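# Pull out nearest yellow foosball rod and turn it flat

## Task

Slide the yellow rod that is closest to the right arm outward until it stops, rotate it by 90 degrees so its player figures lie horizontal, then release it so the robot no longer touches it.

## Robot and tools

ROBOT. Two arms, left_arm and right_arm, each with six revolute joints and a two-finger gripper. The fingers point along the gripper's +z axis and close along its y axis. end_effector_position is the point between the pads, roughly 1 cm short of the fingertips. Each arm carries a fisheye wrist camera: cam_left_wrist and cam_right_wrist, both 672x504, returned in that order.

FRAMES. Scene frame: origin at table-top height, halfway between the two nominal bases; +x points out over the table, +z up, left_arm on the +y side (this says nothing about image left or right). Calibrated bases: left_arm at (-0.028, +0.289, +0.027) m, quat_wxyz (+1.000, 0, 0, -0.012); right_arm at (-0.040, -0.349, +0.007) m, quat_wxyz (+1.000, 0, 0, +0.016). Each arm reports its hand position (metres) and quat_wxyz in its own base frame. These readings can be off by a few centimetres, more so at long reach.

ROW LAYOUT. Every command row holds 14 numbers in [-1, 1], even when one arm stays still. The first 7 are for left_arm, the next 7 for right_arm. Within each block the order is: wrist pitch (joint4), shoulder (joint2), wrist yaw (joint5), wrist roll (joint6), elbow (joint3), waist (joint1), then gripper opening.

The six joint numbers are offsets, not poses. They are scaled so that 1.0 equals 2.073 rad (wrist pitch), 1.258 (shoulder), 2.022 (wrist yaw and roll), 1.3 (elbow) and 1.202 (waist). They count from the arm's Joint targets as they stood when the action or move began, not from the previous row. Sending the same offset again therefore moves the joint further. Sending 0 re-commands the current targets.

The opening number is absolute: +1 fully open, -1 closed. Between those ends the fingers go to where grip_measured would read that value. Repeat the current value to leave a gripper unchanged, because 0 is itself a command.

JOINT RANGES (rad). Waist -2.618 to 3.054; shoulder 0.000 to 3.142; elbow 0.000 to 3.142; wrist pitch -1.571 to 1.571; wrist yaw -1.571 to 1.571; wrist roll -2.094 to 2.094. The real ends may differ by up to 0.059. An action that pushes a joint more than 0.059 beyond its range is refused for both arms. If the first action of a call fails this check, the whole call is rejected. Per control step, a target may lead its measured angle by at most 0.202 (waist), 0.258 (shoulder), 0.3 (elbow), 0.573 (wrist pitch) or 0.522 (wrist yaw and roll). If a target would put a gripper more than 200 mm from where it is now, that arm's targets are scaled back. Very small turns may not start.

TOOLS.
- execute_actions(actions, cameras): actions is a list of actions. Each action is a list of up to 15 rows, one per 1/30 s step, and lasts 0.5 s; a short action repeats its last row. An empty list only reports state. cameras picks image names: [] for none, null or ["all"] for all. An unknown name invalidates the call.
- move(target, speed, blend, opening_speed, blocking, cameras): target is one 14-number row, or a list of up to 15 rows. Every row counts from the same starting Joint targets. All joints travel in step along smooth paths, so the hand follows a curve. There is no obstacle avoidance and no avoidance of the other arm. speed is the top rate of the joint with the farthest to go, in rad/s: 0.01 to 2, default 0.5. It may be one value or one per target. blend is in rad and rounds corners between listed targets. opening_speed is the rate of change on the -1..+1 scale per second, at least 0.2. blocking=false returns after about 0.5 s while the move carries on. The extra "move:" line reports done, off_target, moving, held or fault; limits=held; and for any arm left more than 0.035 rad off, its worst joint and the gap. done does not mean the arm is touching nothing.
- wait(seconds): 0 to 10 s, holding the last command; returns early if a running move ends.
- stop(): brakes a running move to rest; fast moves need room to stop.
- zoom_image(camera, region): camera is cam_left_wrist or cam_right_wrist; region is [x0, y0, x1, y1] pixels, at most 504x504, on that camera's latest image.
- read_manual(section): licence texts only.
- finished_scene(scene): ends the current scene, whose number you pass; it cannot be undone.

RESULTS. Joint positions and Joint velocities have one block per arm in the row order (rad, rad/s), followed by the finger-pad gap (m, m/s; 0.094 means fully open). Joint targets is the reference that the next offsets count from. grip_measured uses the command scale: it reads slightly wide when empty and a few hundredths narrower than a gripped part. It keeps following the command even after contact, so it does not show a touch. "joint sent to its limit" means a joint was clipped at its end. "joint command not followed" means the clearance check altered that arm's targets. Joint torques follow the same order, with the arm's own weight included; numbers 2, 5 and 6 wrap at ±28 N m. Action calls also list joint positions at some control steps. "within noise" means that arm's velocities are essentially zero.

CAUTIONS. Approach the rod slowly, since a touch strikes harder the faster the arm moves. Aiming a target far past the point of contact makes the arm press harder. An arm blocked by an object keeps pushing until you command its targets back past its measured positions. Keep the two arms from colliding. Do not hold an arm stretched out or straining, because motors heat up: MOTOR HOT appears at 75 °C, the arm folds at 90 °C and collapses at 100 °C. Open the gripper well above grip_measured to release, and let go only once the rod is at rest. Do not drop or slam anything.

Each tool is called after "Request:" in YAML: its name, and indented under it one key for each argument.

## Session

Request:
execute_actions:
  actions: []

Scene clock: 0.00 s.
left_arm: end_effector_position=(+0.4007, +0.0076, +0.1253) grip_measured=+1.000 end_effector_quat_wxyz=(+0.625, -0.028, +0.778, +0.057) | right_arm: end_effector_position=(+0.3999, -0.0295, +0.1148) grip_measured=+1.000 end_effector_quat_wxyz=(+0.608, +0.063, +0.791, -0.024)
Joint names: [wrist pitch, shoulder, wrist yaw, wrist roll, elbow, waist]
Joint positions: left_arm=[0.966 1.539 -0.191 0.014 0.356 -0.068 0.094] | right_arm=[0.914 1.54 0.071 0.059 0.363 -0.045 0.094]
Joint velocities: within noise
Joint torques (N m): no reading
Heat: left arm: 47 °C; right arm: 43 °C.
Joint targets: left_arm=[0.960 1.536 -0.192 0.015 0.359 -0.068] | right_arm=[0.904 1.538 0.071 0.060 0.365 -0.045]
Tool commands: left_gripper/opening=+1.0 right_gripper/opening=+1.0

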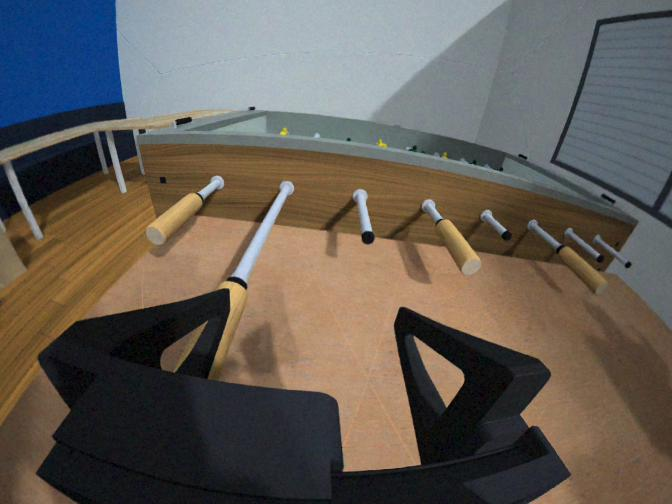

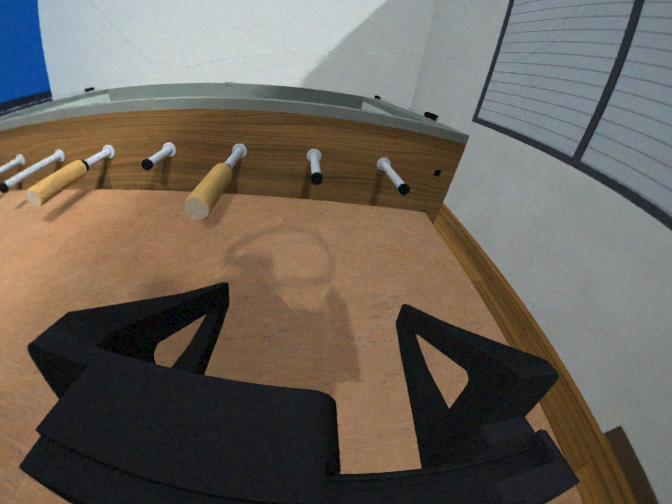

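Request:
zoom_image:
  camera: "cam_left_wrist"
  region: [240, 100, 640, 280]

Request:
zoom_image:
  camera: "cam_right_wrist"
  region: [0, 70, 480, 250]

Scaled by 1.260 from the camera's 672x504 image, which has a finer 960x720 frame.

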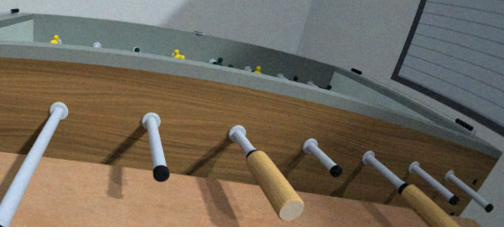

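Scaled by 1.050 from the camera's 672x504 image, which has a finer 960x720 frame.

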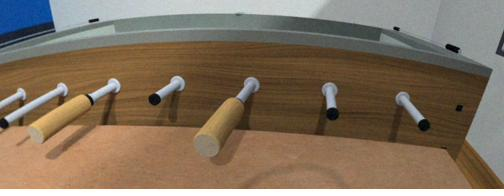

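Request:
move:
  target: [0,0,0,0,0,0,1,-0.7,-0.269,0,0,0.873,0.15,1]
  speed: 1.0

Scene clock: 37.23 s.
left_arm: end_effector_position=(+0.4007, +0.0076, +0.1253) grip_measured=+1.000 end_effector_quat_wxyz=(+0.625, -0.028, +0.778, +0.057) | right_arm: end_effector_position=(+0.3807, +0.0371, +0.4331) grip_measured=+1.000 end_effector_quat_wxyz=(+0.618, -0.005, +0.786, +0.030)
Joint names: [wrist pitch, shoulder, wrist yaw, wrist roll, elbow, waist]
Joint positions: left_arm=[0.966 1.539 -0.191 0.014 0.356 -0.068 0.094] | right_arm=[-0.527 1.197 0.071 0.059 1.486 0.128 0.094]
Joint velocities: within noise
Joint torques (N m): left_arm=[1.85 -6.37 -0.06 0.01 5.3 -0.05] | right_arm=[1.54 -2.58 0.04 0.01 7.88 0.75]
Heat: left arm: 46 °C; right arm: 43 °C.
Joint targets: left_arm=[0.960 1.536 -0.192 0.015 0.359 -0.068] | right_arm=[-0.547 1.199 0.071 0.060 1.500 0.135]
move: done
camera_calibration:
cam_right_wrist: T_world_to_cam=[[0.0382591, -0.988789, 0.144334, -0.0496735], [-0.595415, -0.138556, -0.791381, 0.607233], [0.802507, -0.055661, -0.594041, 0.0716095], [0, 0, 0, 1]] pos_world=[0.305989, 0.0390053, 0.530261]

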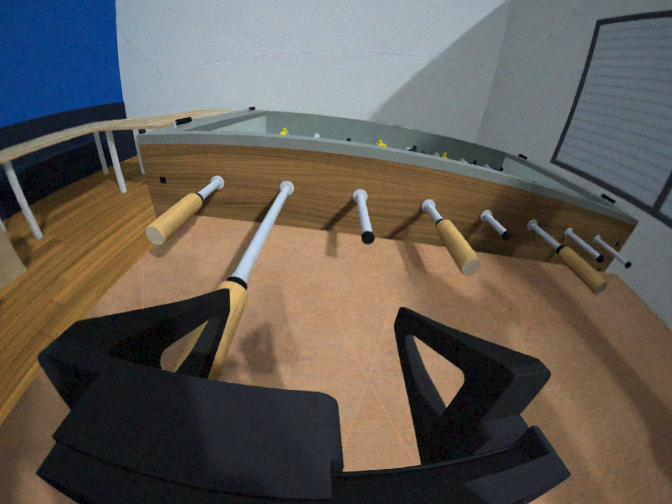

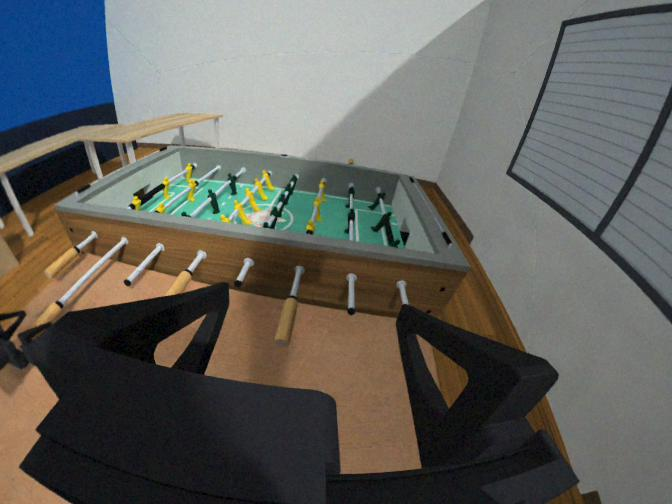

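Request:
zoom_image:
  camera: "cam_right_wrist"
  region: [220, 160, 450, 350]

Scaled by 2.191 from the camera's 672x504 image, which has a finer 960x720 frame.

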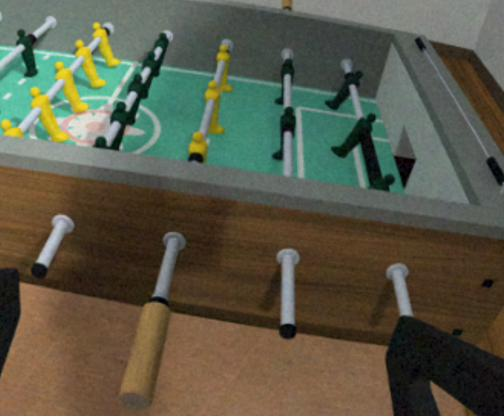

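Request:
move:
  target:
    - [0,0,0,0,0,0,1,0.8186,0.438,-0.1429,0.7473,-0.6923,-0.0566,0.28]
    - [0,0,0,0,0,0,1,0.9766,0.8855,-0.1429,0.7473,-0.5112,-0.0566,0.28]
  speed: 1.0
  blend: [0.1,0]

Scene clock: 199.70 s.
left_arm: end_effector_position=(+0.4007, +0.0076, +0.1253) grip_measured=+1.000 end_effector_quat_wxyz=(+0.625, -0.028, +0.778, +0.057) | right_arm: end_effector_position=(+0.5180, +0.0777, +0.0768) grip_measured=+0.282 end_effector_quat_wxyz=(+0.423, +0.424, +0.567, +0.566)
Joint names: [wrist pitch, shoulder, wrist yaw, wrist roll, elbow, waist]
Joint positions: left_arm=[0.966 1.539 -0.191 0.014 0.356 -0.068 0.094] | right_arm=[1.477 2.298 -0.21 1.57 0.819 0.076 0.06]
Joint velocities: within noise
Joint torques (N m): left_arm=[1.85 -6.37 -0.04 0 5.33 -0.05] | right_arm=[1.71 -7.82 -0.05 0.02 4.97 -0.7]
Heat: left arm: 44 °C; right arm: 45 °C.
Joint targets: left_arm=[0.960 1.536 -0.192 0.015 0.359 -0.068] | right_arm=[1.478 2.313 -0.218 1.571 0.836 0.067]
move: done
camera_calibration:
cam_right_wrist: T_world_to_cam=[[0.00157305, -0.18562, -0.98262, 0.0798226], [-0.638447, 0.756103, -0.143852, 0.315726], [0.769664, 0.627577, -0.117319, -0.320622], [0, 0, 0, 1]] pos_world=[0.44822, -0.0226897, 0.0862381]

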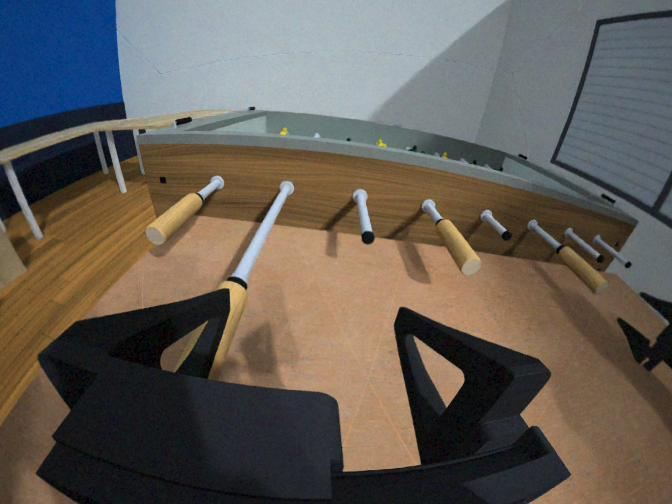

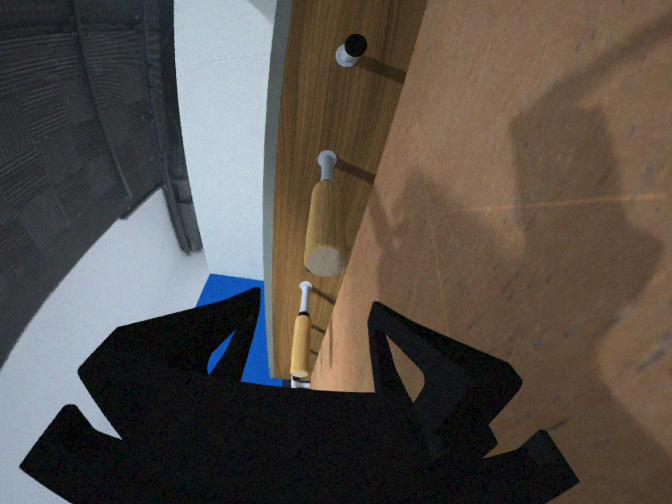

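Request:
move:
  target: [0,0,0,0,0,0,1,-0.1292,0.1248,0.022,0,0.326,0.0333,0.28]
  speed: 0.4

Scene clock: 221.90 s.
left_arm: end_effector_position=(+0.4007, +0.0076, +0.1253) grip_measured=+1.000 end_effector_quat_wxyz=(+0.625, -0.028, +0.778, +0.057) | right_arm: end_effector_position=(+0.6048, +0.0936, +0.0852) grip_measured=+0.282 end_effector_quat_wxyz=(+0.431, +0.420, +0.560, +0.570)
Joint names: [wrist pitch, shoulder, wrist yaw, wrist roll, elbow, waist]
Joint positions: left_arm=[0.966 1.539 -0.191 0.014 0.356 -0.068 0.094] | right_arm=[1.229 2.445 -0.181 1.57 1.236 0.099 0.06]
Joint velocities: within noise
Joint torques (N m): left_arm=[1.85 -6.34 -0.05 0.02 5.3 -0.02] | right_arm=[1.59 -9.18 0.11 0.02 6.86 0.76]
Heat: left arm: 44 °C; right arm: 44 °C.
Joint targets: left_arm=[0.960 1.536 -0.192 0.015 0.359 -0.068] | right_arm=[1.210 2.470 -0.174 1.571 1.259 0.107]
move: done
camera_calibration:
cam_right_wrist: T_world_to_cam=[[0.0220489, -0.183158, -0.982836, 0.0782758], [-0.630829, 0.760119, -0.155805, 0.356323], [0.775609, 0.623436, -0.0987814, -0.401206], [0, 0, 0, 1]] pos_world=[0.534232, -0.00638483, 0.0928176]

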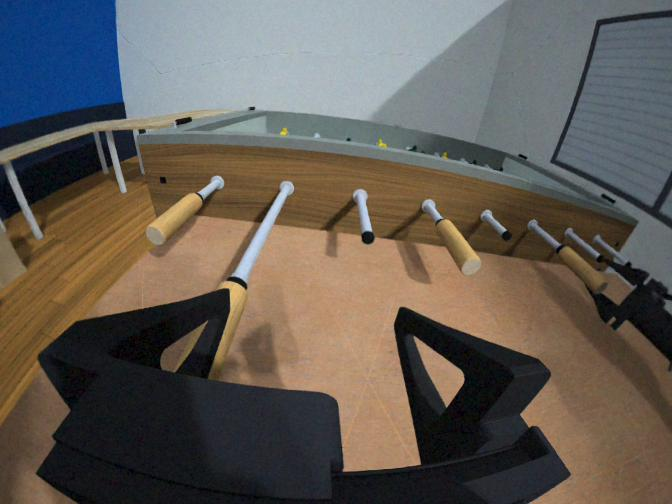

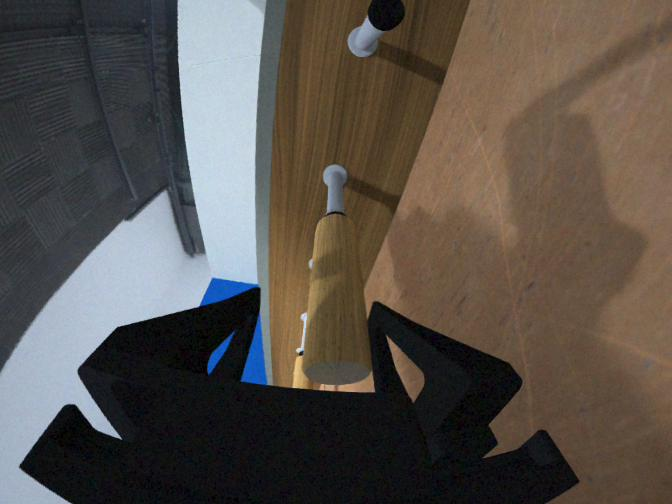

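Request:
move:
  target: [0,0,0,0,0,0,1,-0.009,0.02,0.002,0,0.018,0.003,0.28]
  speed: 0.3
  cameras: ["cam_right_wrist"]

Scene clock: 234.43 s.
left_arm: end_effector_position=(+0.4007, +0.0076, +0.1253) grip_measured=+1.000 end_effector_quat_wxyz=(+0.625, -0.028, +0.778, +0.057) | right_arm: end_effector_position=(+0.6083, +0.0956, +0.0746) grip_measured=+0.282 end_effector_quat_wxyz=(+0.425, +0.425, +0.565, +0.565)
Joint names: [wrist pitch, shoulder, wrist yaw, wrist roll, elbow, waist]
Joint positions: left_arm=[0.966 1.539 -0.191 0.014 0.356 -0.068 0.094] | right_arm=[1.21 2.47 -0.177 1.57 1.259 0.103 0.06]
Joint velocities: within noise
Joint torques (N m): left_arm=[1.84 -6.35 -0.05 0.01 5.29 -0.06] | right_arm=[1.57 -9.25 0.11 0.02 6.94 0.76]
Heat: left arm: 44 °C; right arm: 44 °C.
Joint targets: left_arm=[0.960 1.536 -0.192 0.015 0.359 -0.068] | right_arm=[1.191 2.496 -0.170 1.571 1.283 0.111]
move: done
camera_calibration:
cam_right_wrist: T_world_to_cam=[[0.00115784, -0.185247, -0.982691, 0.0810038], [-0.634015, 0.7598, -0.143977, 0.356422], [0.77332, 0.623208, -0.116569, -0.403514], [0, 0, 0, 1]] pos_world=[0.537929, -0.00433106, 0.0838808]
Images, in order (width x height): cam_right_wrist 672x504.

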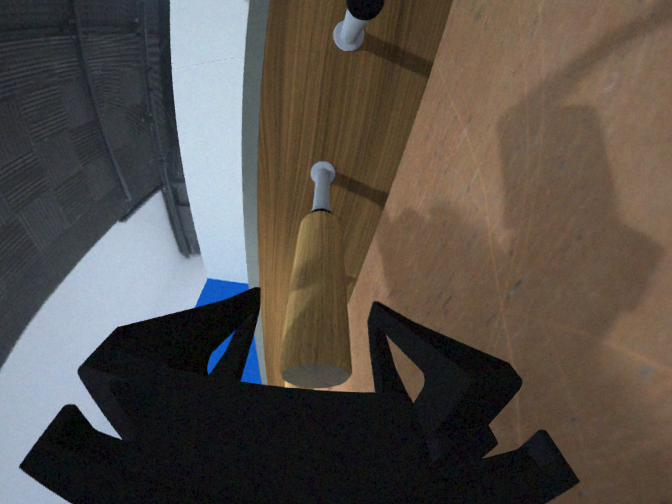

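Request:
move:
  target: [0,0,0,0,0,0,1,0,0,0,0,0,0,-0.6]
  opening_speed: 0.5
  cameras: ["cam_right_wrist"]

Scene clock: 249.20 s.
left_arm: end_effector_position=(+0.4007, +0.0076, +0.1253) grip_measured=+1.000 end_effector_quat_wxyz=(+0.625, -0.028, +0.778, +0.057) | right_arm: end_effector_position=(+0.6083, +0.0956, +0.0737) grip_measured=-0.305 end_effector_quat_wxyz=(+0.424, +0.426, +0.566, +0.564)
Joint names: [wrist pitch, shoulder, wrist yaw, wrist roll, elbow, waist]
Joint positions: left_arm=[0.966 1.539 -0.191 0.014 0.356 -0.068 0.094] | right_arm=[1.206 2.47 -0.177 1.57 1.259 0.103 0.033]
Joint velocities: within noise
Joint torques (N m): left_arm=[1.85 -6.28 -0.04 0 5.31 -0.06] | right_arm=[1.6 -9.26 0.11 0.01 6.94 0.75]
Heat: left arm: 44 °C; right arm: 44 °C.
Joint targets: left_arm=[0.960 1.536 -0.192 0.015 0.359 -0.068] | right_arm=[1.191 2.496 -0.169 1.571 1.283 0.111]
move: done
camera_calibration:
cam_right_wrist: T_world_to_cam=[[-0.00226855, -0.185595, -0.982624, 0.0822749], [-0.634213, 0.759991, -0.142081, 0.356323], [0.773155, 0.622871, -0.119431, -0.40324], [0, 0, 0, 1]] pos_world=[0.537939, -0.00436651, 0.0833126]
Images, in order (width x height): cam_right_wrist 672x504.

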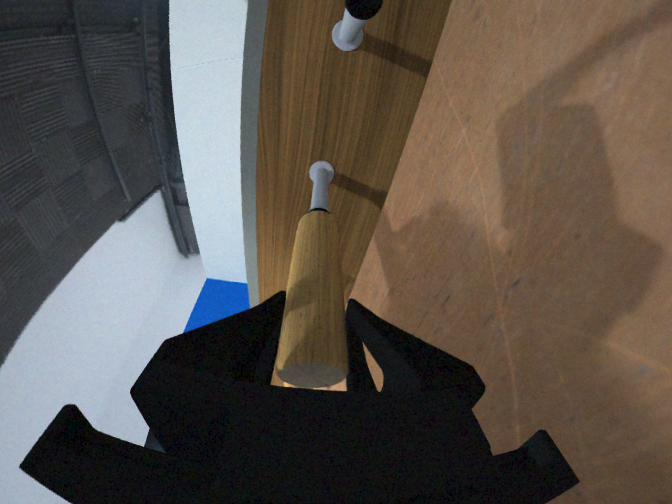

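Request:
move:
  target:
    - [0,0,0,0,0,0,1,-0.1131,-0.1169,0.0274,-0.2587,-0.0046,0.015,-0.6]
    - [0,0,0,0,0,0,1,-0.2057,-0.1657,0.0989,-0.5059,0.0146,0.0499,-0.6]
    - [0,0,0,0,0,0,1,-0.2501,-0.1737,0.1954,-0.7453,0.0415,0.0965,-0.6]
  speed: 0.6
  blend: [0.05,0.05,0]

Scene clock: 293.70 s.
left_arm: end_effector_position=(+0.4007, +0.0076, +0.1253) grip_measured=+1.000 end_effector_quat_wxyz=(+0.625, -0.028, +0.778, +0.057) | right_arm: end_effector_position=(+0.6105, +0.0974, +0.0812) grip_measured=-0.308 end_effector_quat_wxyz=(+0.609, +0.022, +0.793, +0.006)
Joint names: [wrist pitch, shoulder, wrist yaw, wrist roll, elbow, waist]
Joint positions: left_arm=[0.966 1.539 -0.191 0.014 0.356 -0.068 0.094] | right_arm=[0.709 2.298 0.233 0.101 1.319 0.223 0.032]
Joint velocities: within noise
Joint torques (N m): left_arm=[1.85 -6.38 -0.05 0 5.31 0.02] | right_arm=[1.4 -12.85 0.01 -0.42 7.49 0.39]
Heat: left arm: 43 °C; right arm: 43 °C.
Joint targets: left_arm=[0.960 1.536 -0.192 0.015 0.359 -0.068] | right_arm=[0.673 2.277 0.226 0.064 1.337 0.227]
move: off_target (right_arm); right_arm: the wrist pitch is farthest, 0.037 rad from its target
camera_calibration:
cam_right_wrist: T_world_to_cam=[[-0.028526, -0.988396, 0.149198, 0.0922666], [-0.622991, -0.0991448, -0.77592, 0.485631], [0.781709, -0.115083, -0.612934, -0.298446], [0, 0, 0, 1]] pos_world=[0.538474, 0.104998, 0.180118]

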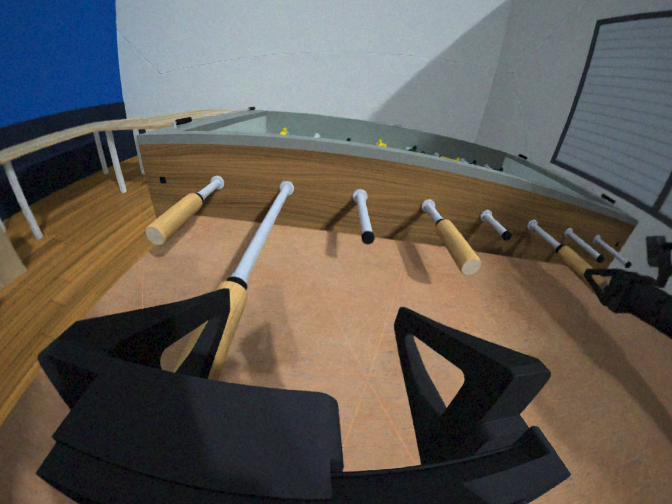

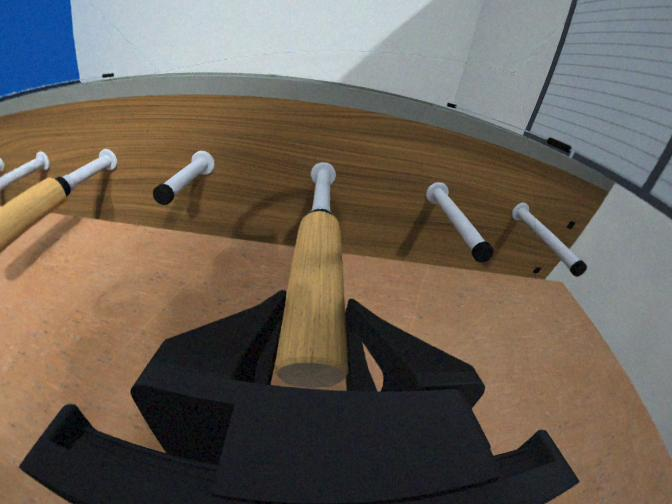

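Request:
move:
  target:
    - [0,0,0,0,0,0,1,0.0844,-0.1431,0.0218,-0.0193,-0.2869,0.0374,-0.6]
    - [0,0,0,0,0,0,1,0.1462,-0.2754,0.05,-0.0094,-0.5177,0.0865,-0.6]
  speed: 0.4
  blend: [0.05,0]

Scene clock: 324.00 s.
left_arm: end_effector_position=(+0.4007, +0.0076, +0.1253) grip_measured=+1.000 end_effector_quat_wxyz=(+0.625, -0.028, +0.778, +0.057) | right_arm: end_effector_position=(+0.4764, +0.0999, +0.0790) grip_measured=-0.309 end_effector_quat_wxyz=(+0.604, -0.001, +0.797, -0.012)
Joint names: [wrist pitch, shoulder, wrist yaw, wrist roll, elbow, waist]
Joint positions: left_arm=[0.966 1.539 -0.191 0.014 0.356 -0.068 0.094] | right_arm=[0.969 1.968 0.329 0.075 0.709 0.323 0.032]
Joint velocities: within noise
Joint torques (N m): left_arm=[1.84 -6.41 -0.04 0.01 5.27 -0.05] | right_arm=[1.77 -10.63 0.07 -0.32 1.58 0.73]
Heat: left arm: 43 °C; right arm: 47 °C.
Joint targets: left_arm=[0.960 1.536 -0.192 0.015 0.359 -0.068] | right_arm=[0.976 1.931 0.327 0.045 0.664 0.331]
move: off_target (right_arm); right_arm: the elbow is farthest, 0.045 rad from its target
camera_calibration:
cam_right_wrist: T_world_to_cam=[[-0.0123466, -0.978659, 0.205118, 0.0781565], [-0.630977, -0.15151, -0.760863, 0.408527], [0.775703, -0.138819, -0.615641, -0.189217], [0, 0, 0, 1]] pos_world=[0.405512, 0.112118, 0.178312]

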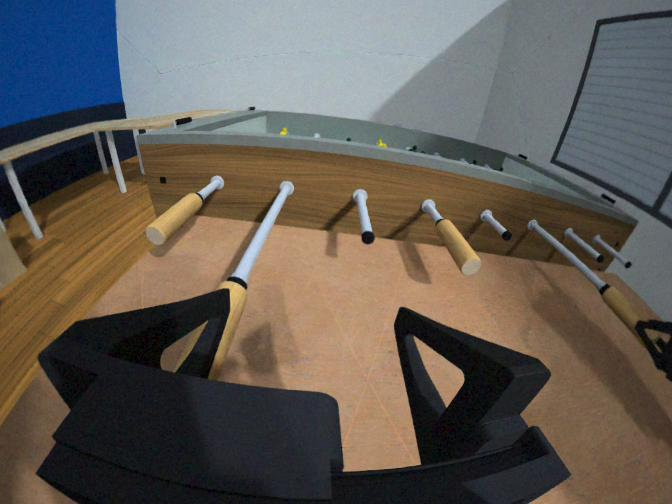

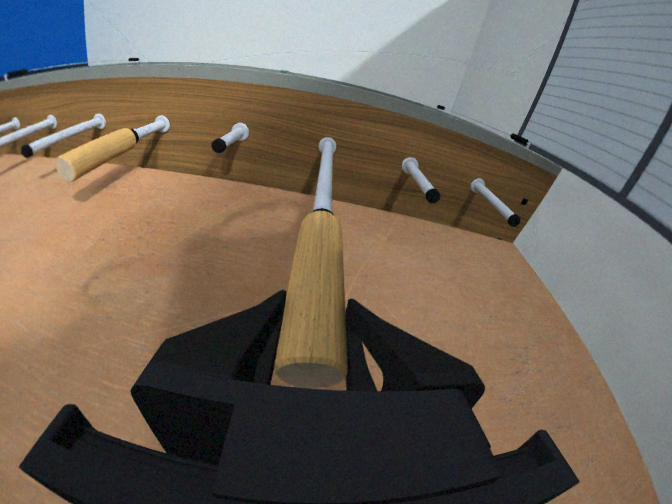

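Request:
move:
  target: [0,0,0,0,0,0,1,0.0241,-0.089,0.0178,0.0074,-0.1404,0.0391,-0.6]
  speed: 0.25
  cameras: ["cam_right_wrist"]

Scene clock: 333.70 s.
left_arm: end_effector_position=(+0.4007, +0.0076, +0.1253) grip_measured=+1.000 end_effector_quat_wxyz=(+0.625, -0.028, +0.778, +0.057) | right_arm: end_effector_position=(+0.4716, +0.1015, +0.0847) grip_measured=-0.311 end_effector_quat_wxyz=(+0.611, -0.004, +0.792, -0.003)
Joint names: [wrist pitch, shoulder, wrist yaw, wrist roll, elbow, waist]
Joint positions: left_arm=[0.966 1.539 -0.191 0.014 0.356 -0.068 0.094] | right_arm=[0.994 1.947 0.313 0.075 0.683 0.324 0.032]
Joint velocities: within noise
Joint torques (N m): left_arm=[1.84 -6.35 -0.04 0.01 5.31 0.01] | right_arm=[2 -18.1 0.64 -0.15 -10.5 4.9]
Heat: left arm: 43 °C; right arm: 47 °C.
Joint targets: left_arm=[0.960 1.536 -0.192 0.015 0.359 -0.068] | right_arm=[1.026 1.819 0.363 0.060 0.482 0.378]
move: off_target (right_arm); right_arm: the elbow is farthest, 0.201 rad from its target
camera_calibration:
cam_right_wrist: T_world_to_cam=[[0.000370261, -0.980897, 0.194527, 0.0736065], [-0.615162, -0.153588, -0.773296, 0.403882], [0.788401, -0.119379, -0.603468, -0.190775], [0, 0, 0, 1]] pos_world=[0.398832, 0.111457, 0.182875]
Images, in order (width x height): cam_right_wrist 672x504.

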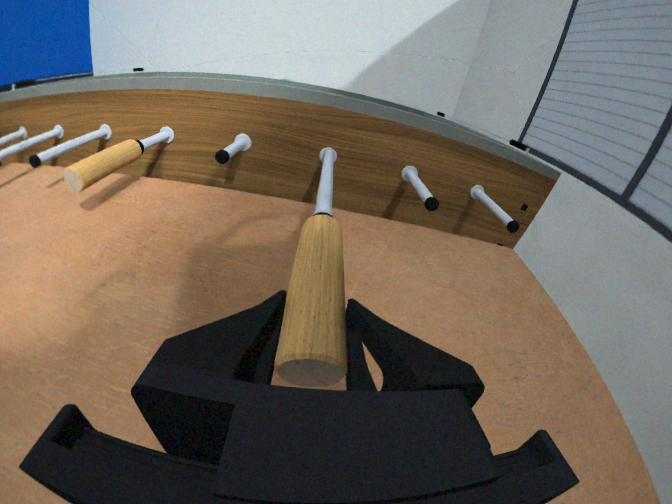

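Request:
move:
  target: [0,0,0,0,0,0,1,-0.0154,0.098,-0.0223,0,0.15,-0.0416,-0.6]
  speed: 0.4
  cameras: ["cam_right_wrist"]

Scene clock: 344.90 s.
left_arm: end_effector_position=(+0.4007, +0.0076, +0.1253) grip_measured=+1.000 end_effector_quat_wxyz=(+0.625, -0.028, +0.778, +0.057) | right_arm: end_effector_position=(+0.4757, +0.1016, +0.0814) grip_measured=-0.311 end_effector_quat_wxyz=(+0.604, -0.005, +0.797, -0.002)
Joint names: [wrist pitch, shoulder, wrist yaw, wrist roll, elbow, waist]
Joint positions: left_arm=[0.966 1.539 -0.191 0.014 0.356 -0.068 0.094] | right_arm=[0.965 1.956 0.304 0.079 0.704 0.318 0.032]
Joint velocities: within noise
Joint torques (N m): left_arm=[1.84 -6.38 -0.04 0.02 5.31 -0.02] | right_arm=[1.98 -8.81 0.24 -0.2 2.86 0.91]
Heat: left arm: 43 °C; right arm: 47 °C.
Joint targets: left_arm=[0.960 1.536 -0.192 0.015 0.359 -0.068] | right_arm=[0.994 1.942 0.318 0.060 0.676 0.328]
move: done
camera_calibration:
cam_right_wrist: T_world_to_cam=[[0.00520224, -0.981075, 0.193557, 0.0721841], [-0.627709, -0.153879, -0.763088, 0.409036], [0.778431, -0.117528, -0.61663, -0.190318], [0, 0, 0, 1]] pos_world=[0.40453, 0.111392, 0.180802]
Images, in order (width x height): cam_right_wrist 672x504.

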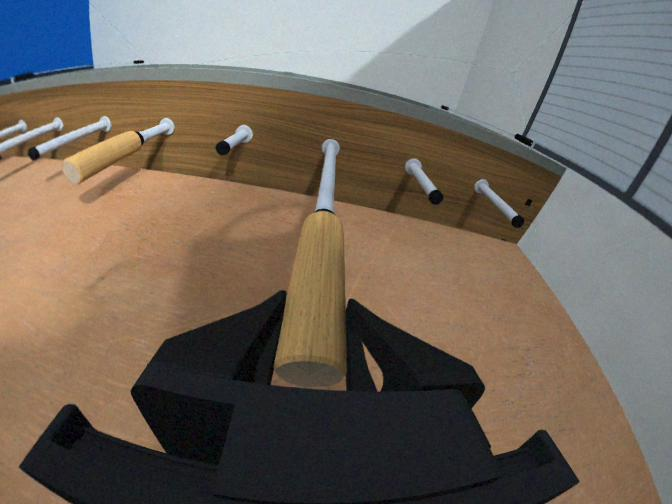

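Request:
move:
  target: [0,0,0,0,0,0,1,0,-0.045,0,0.0,-0.06,0.005,-0.6]
  speed: 0.25
  cameras: []

Scene clock: 353.10 s.
left_arm: end_effector_position=(+0.4007, +0.0076, +0.1253) grip_measured=+1.000 end_effector_quat_wxyz=(+0.625, -0.028, +0.778, +0.057) | right_arm: end_effector_position=(+0.4732, +0.1008, +0.0801) grip_measured=-0.311 end_effector_quat_wxyz=(+0.605, -0.004, +0.796, -0.002)
Joint names: [wrist pitch, shoulder, wrist yaw, wrist roll, elbow, waist]
Joint positions: left_arm=[0.966 1.539 -0.191 0.014 0.356 -0.068 0.094] | right_arm=[0.98 1.956 0.304 0.079 0.691 0.318 0.032]
Joint velocities: within noise
Joint torques (N m): left_arm=[1.84 -6.34 -0.04 0 5.3 -0.03] | right_arm=[1.84 -13.39 0.24 -0.2 -2 1.43]
Heat: left arm: 43 °C; right arm: 47 °C.
Joint targets: left_arm=[0.960 1.536 -0.192 0.015 0.359 -0.068] | right_arm=[0.994 1.885 0.318 0.060 0.598 0.334]
move: off_target (right_arm); right_arm: the elbow is farthest, 0.093 rad from its target
No camera images: "cameras" was empty.

Request:
move:
  target: [0,0,0,0,0,0,1,0,0,0,0,0,0,0.3]
  opening_speed: 0.6
  cameras: ["cam_right_wrist"]

Scene clock: 362.17 s.
left_arm: end_effector_position=(+0.4007, +0.0076, +0.1253) grip_measured=+1.000 end_effector_quat_wxyz=(+0.625, -0.028, +0.778, +0.057) | right_arm: end_effector_position=(+0.4532, +0.0995, +0.0784) grip_measured=+0.298 end_effector_quat_wxyz=(+0.600, -0.014, +0.800, -0.005)
Joint names: [wrist pitch, shoulder, wrist yaw, wrist roll, elbow, waist]
Joint positions: left_arm=[0.966 1.539 -0.191 0.014 0.356 -0.068 0.094] | right_arm=[0.994 1.904 0.309 0.068 0.612 0.331 0.061]
Joint velocities: within noise
Joint torques (N m): left_arm=[1.83 -6.34 -0.05 0.02 5.34 -0.08] | right_arm=[1.71 -8.49 0.19 -0.08 3.7 0.31]
Heat: left arm: 42 °C; right arm: 47 °C.
Joint targets: left_arm=[0.960 1.536 -0.192 0.015 0.359 -0.068] | right_arm=[0.994 1.885 0.318 0.060 0.598 0.334]
move: done
camera_calibration:
cam_right_wrist: T_world_to_cam=[[0.0183025, -0.977818, 0.208656, 0.0633538], [-0.633736, -0.17276, -0.754011, 0.39616], [0.773333, -0.118432, -0.622841, -0.172018], [0, 0, 0, 1]] pos_world=[0.382928, 0.110016, 0.17835]
Images, in order (width x height): cam_right_wrist 672x504.

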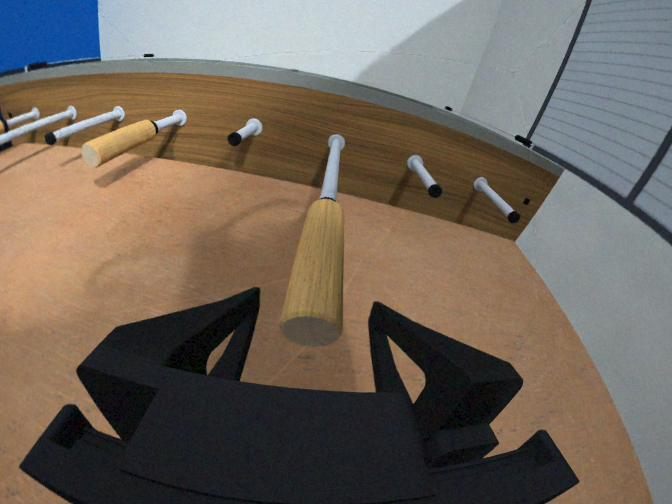

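Request:
move:
  target:
    - [0,0,0,0,0,0,1,-0.0294,-0.187,0.0513,0.02,-0.154,0.0812,0.3]
    - [0,0,0,0,0,0,1,-0.745,-0.545,-0.122,-0.03,0.694,-0.1664,0.3]
  speed: [0.4,1.0]
  blend: [0.03,0]

Request:
zoom_image:
  camera: "cam_right_wrist"
  region: [220, 150, 450, 350]

Scene clock: 375.97 s.
left_arm: end_effector_position=(+0.4007, +0.0076, +0.1253) grip_measured=+1.000 end_effector_quat_wxyz=(+0.625, -0.028, +0.778, +0.057) | right_arm: end_effector_position=(+0.3798, +0.0406, +0.4333) grip_measured=+0.298 end_effector_quat_wxyz=(+0.618, -0.028, +0.786, +0.015)
Joint names: [wrist pitch, shoulder, wrist yaw, wrist roll, elbow, waist]
Joint positions: left_arm=[0.966 1.539 -0.191 0.014 0.356 -0.068 0.094] | right_arm=[-0.531 1.196 0.079 0.008 1.487 0.141 0.061]
Joint velocities: within noise
Joint torques (N m): left_arm=[1.85 -6.35 -0.04 0.02 5.31 -0.05] | right_arm=[1.57 -2.47 -0.03 -0.07 7.79 -0.55]
Heat: left arm: 42 °C; right arm: 46 °C.
Joint targets: left_arm=[0.960 1.536 -0.192 0.015 0.359 -0.068] | right_arm=[-0.550 1.200 0.071 -0.001 1.500 0.134]
move: done
camera_calibration:
cam_right_wrist: T_world_to_cam=[[0.0554381, -0.97906, 0.195876, -0.0754489], [-0.590928, -0.190303, -0.783957, 0.604463], [0.804817, -0.0722873, -0.589104, 0.0703386], [0, 0, 0, 1]] pos_world=[0.304767, 0.0462468, 0.530089]

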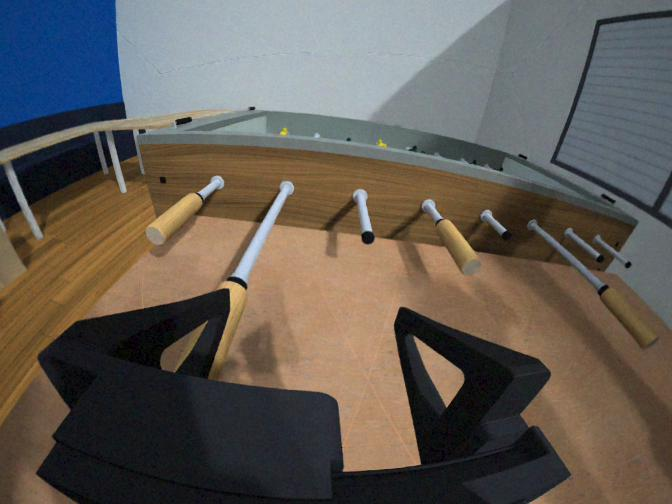

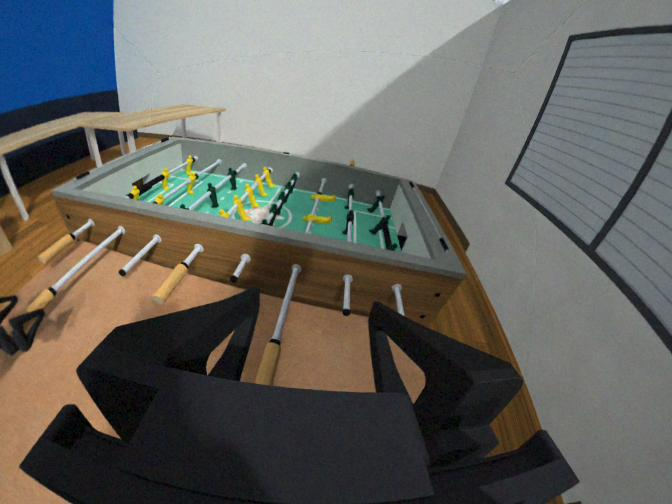

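Scaled by 2.191 from the camera's 672x504 image, which has a finer 960x720 frame.

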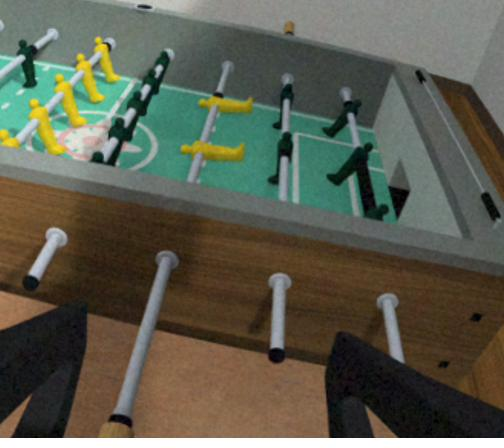

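Request:
finished_scene:
  scene: 1

The scene is finished: the task was done.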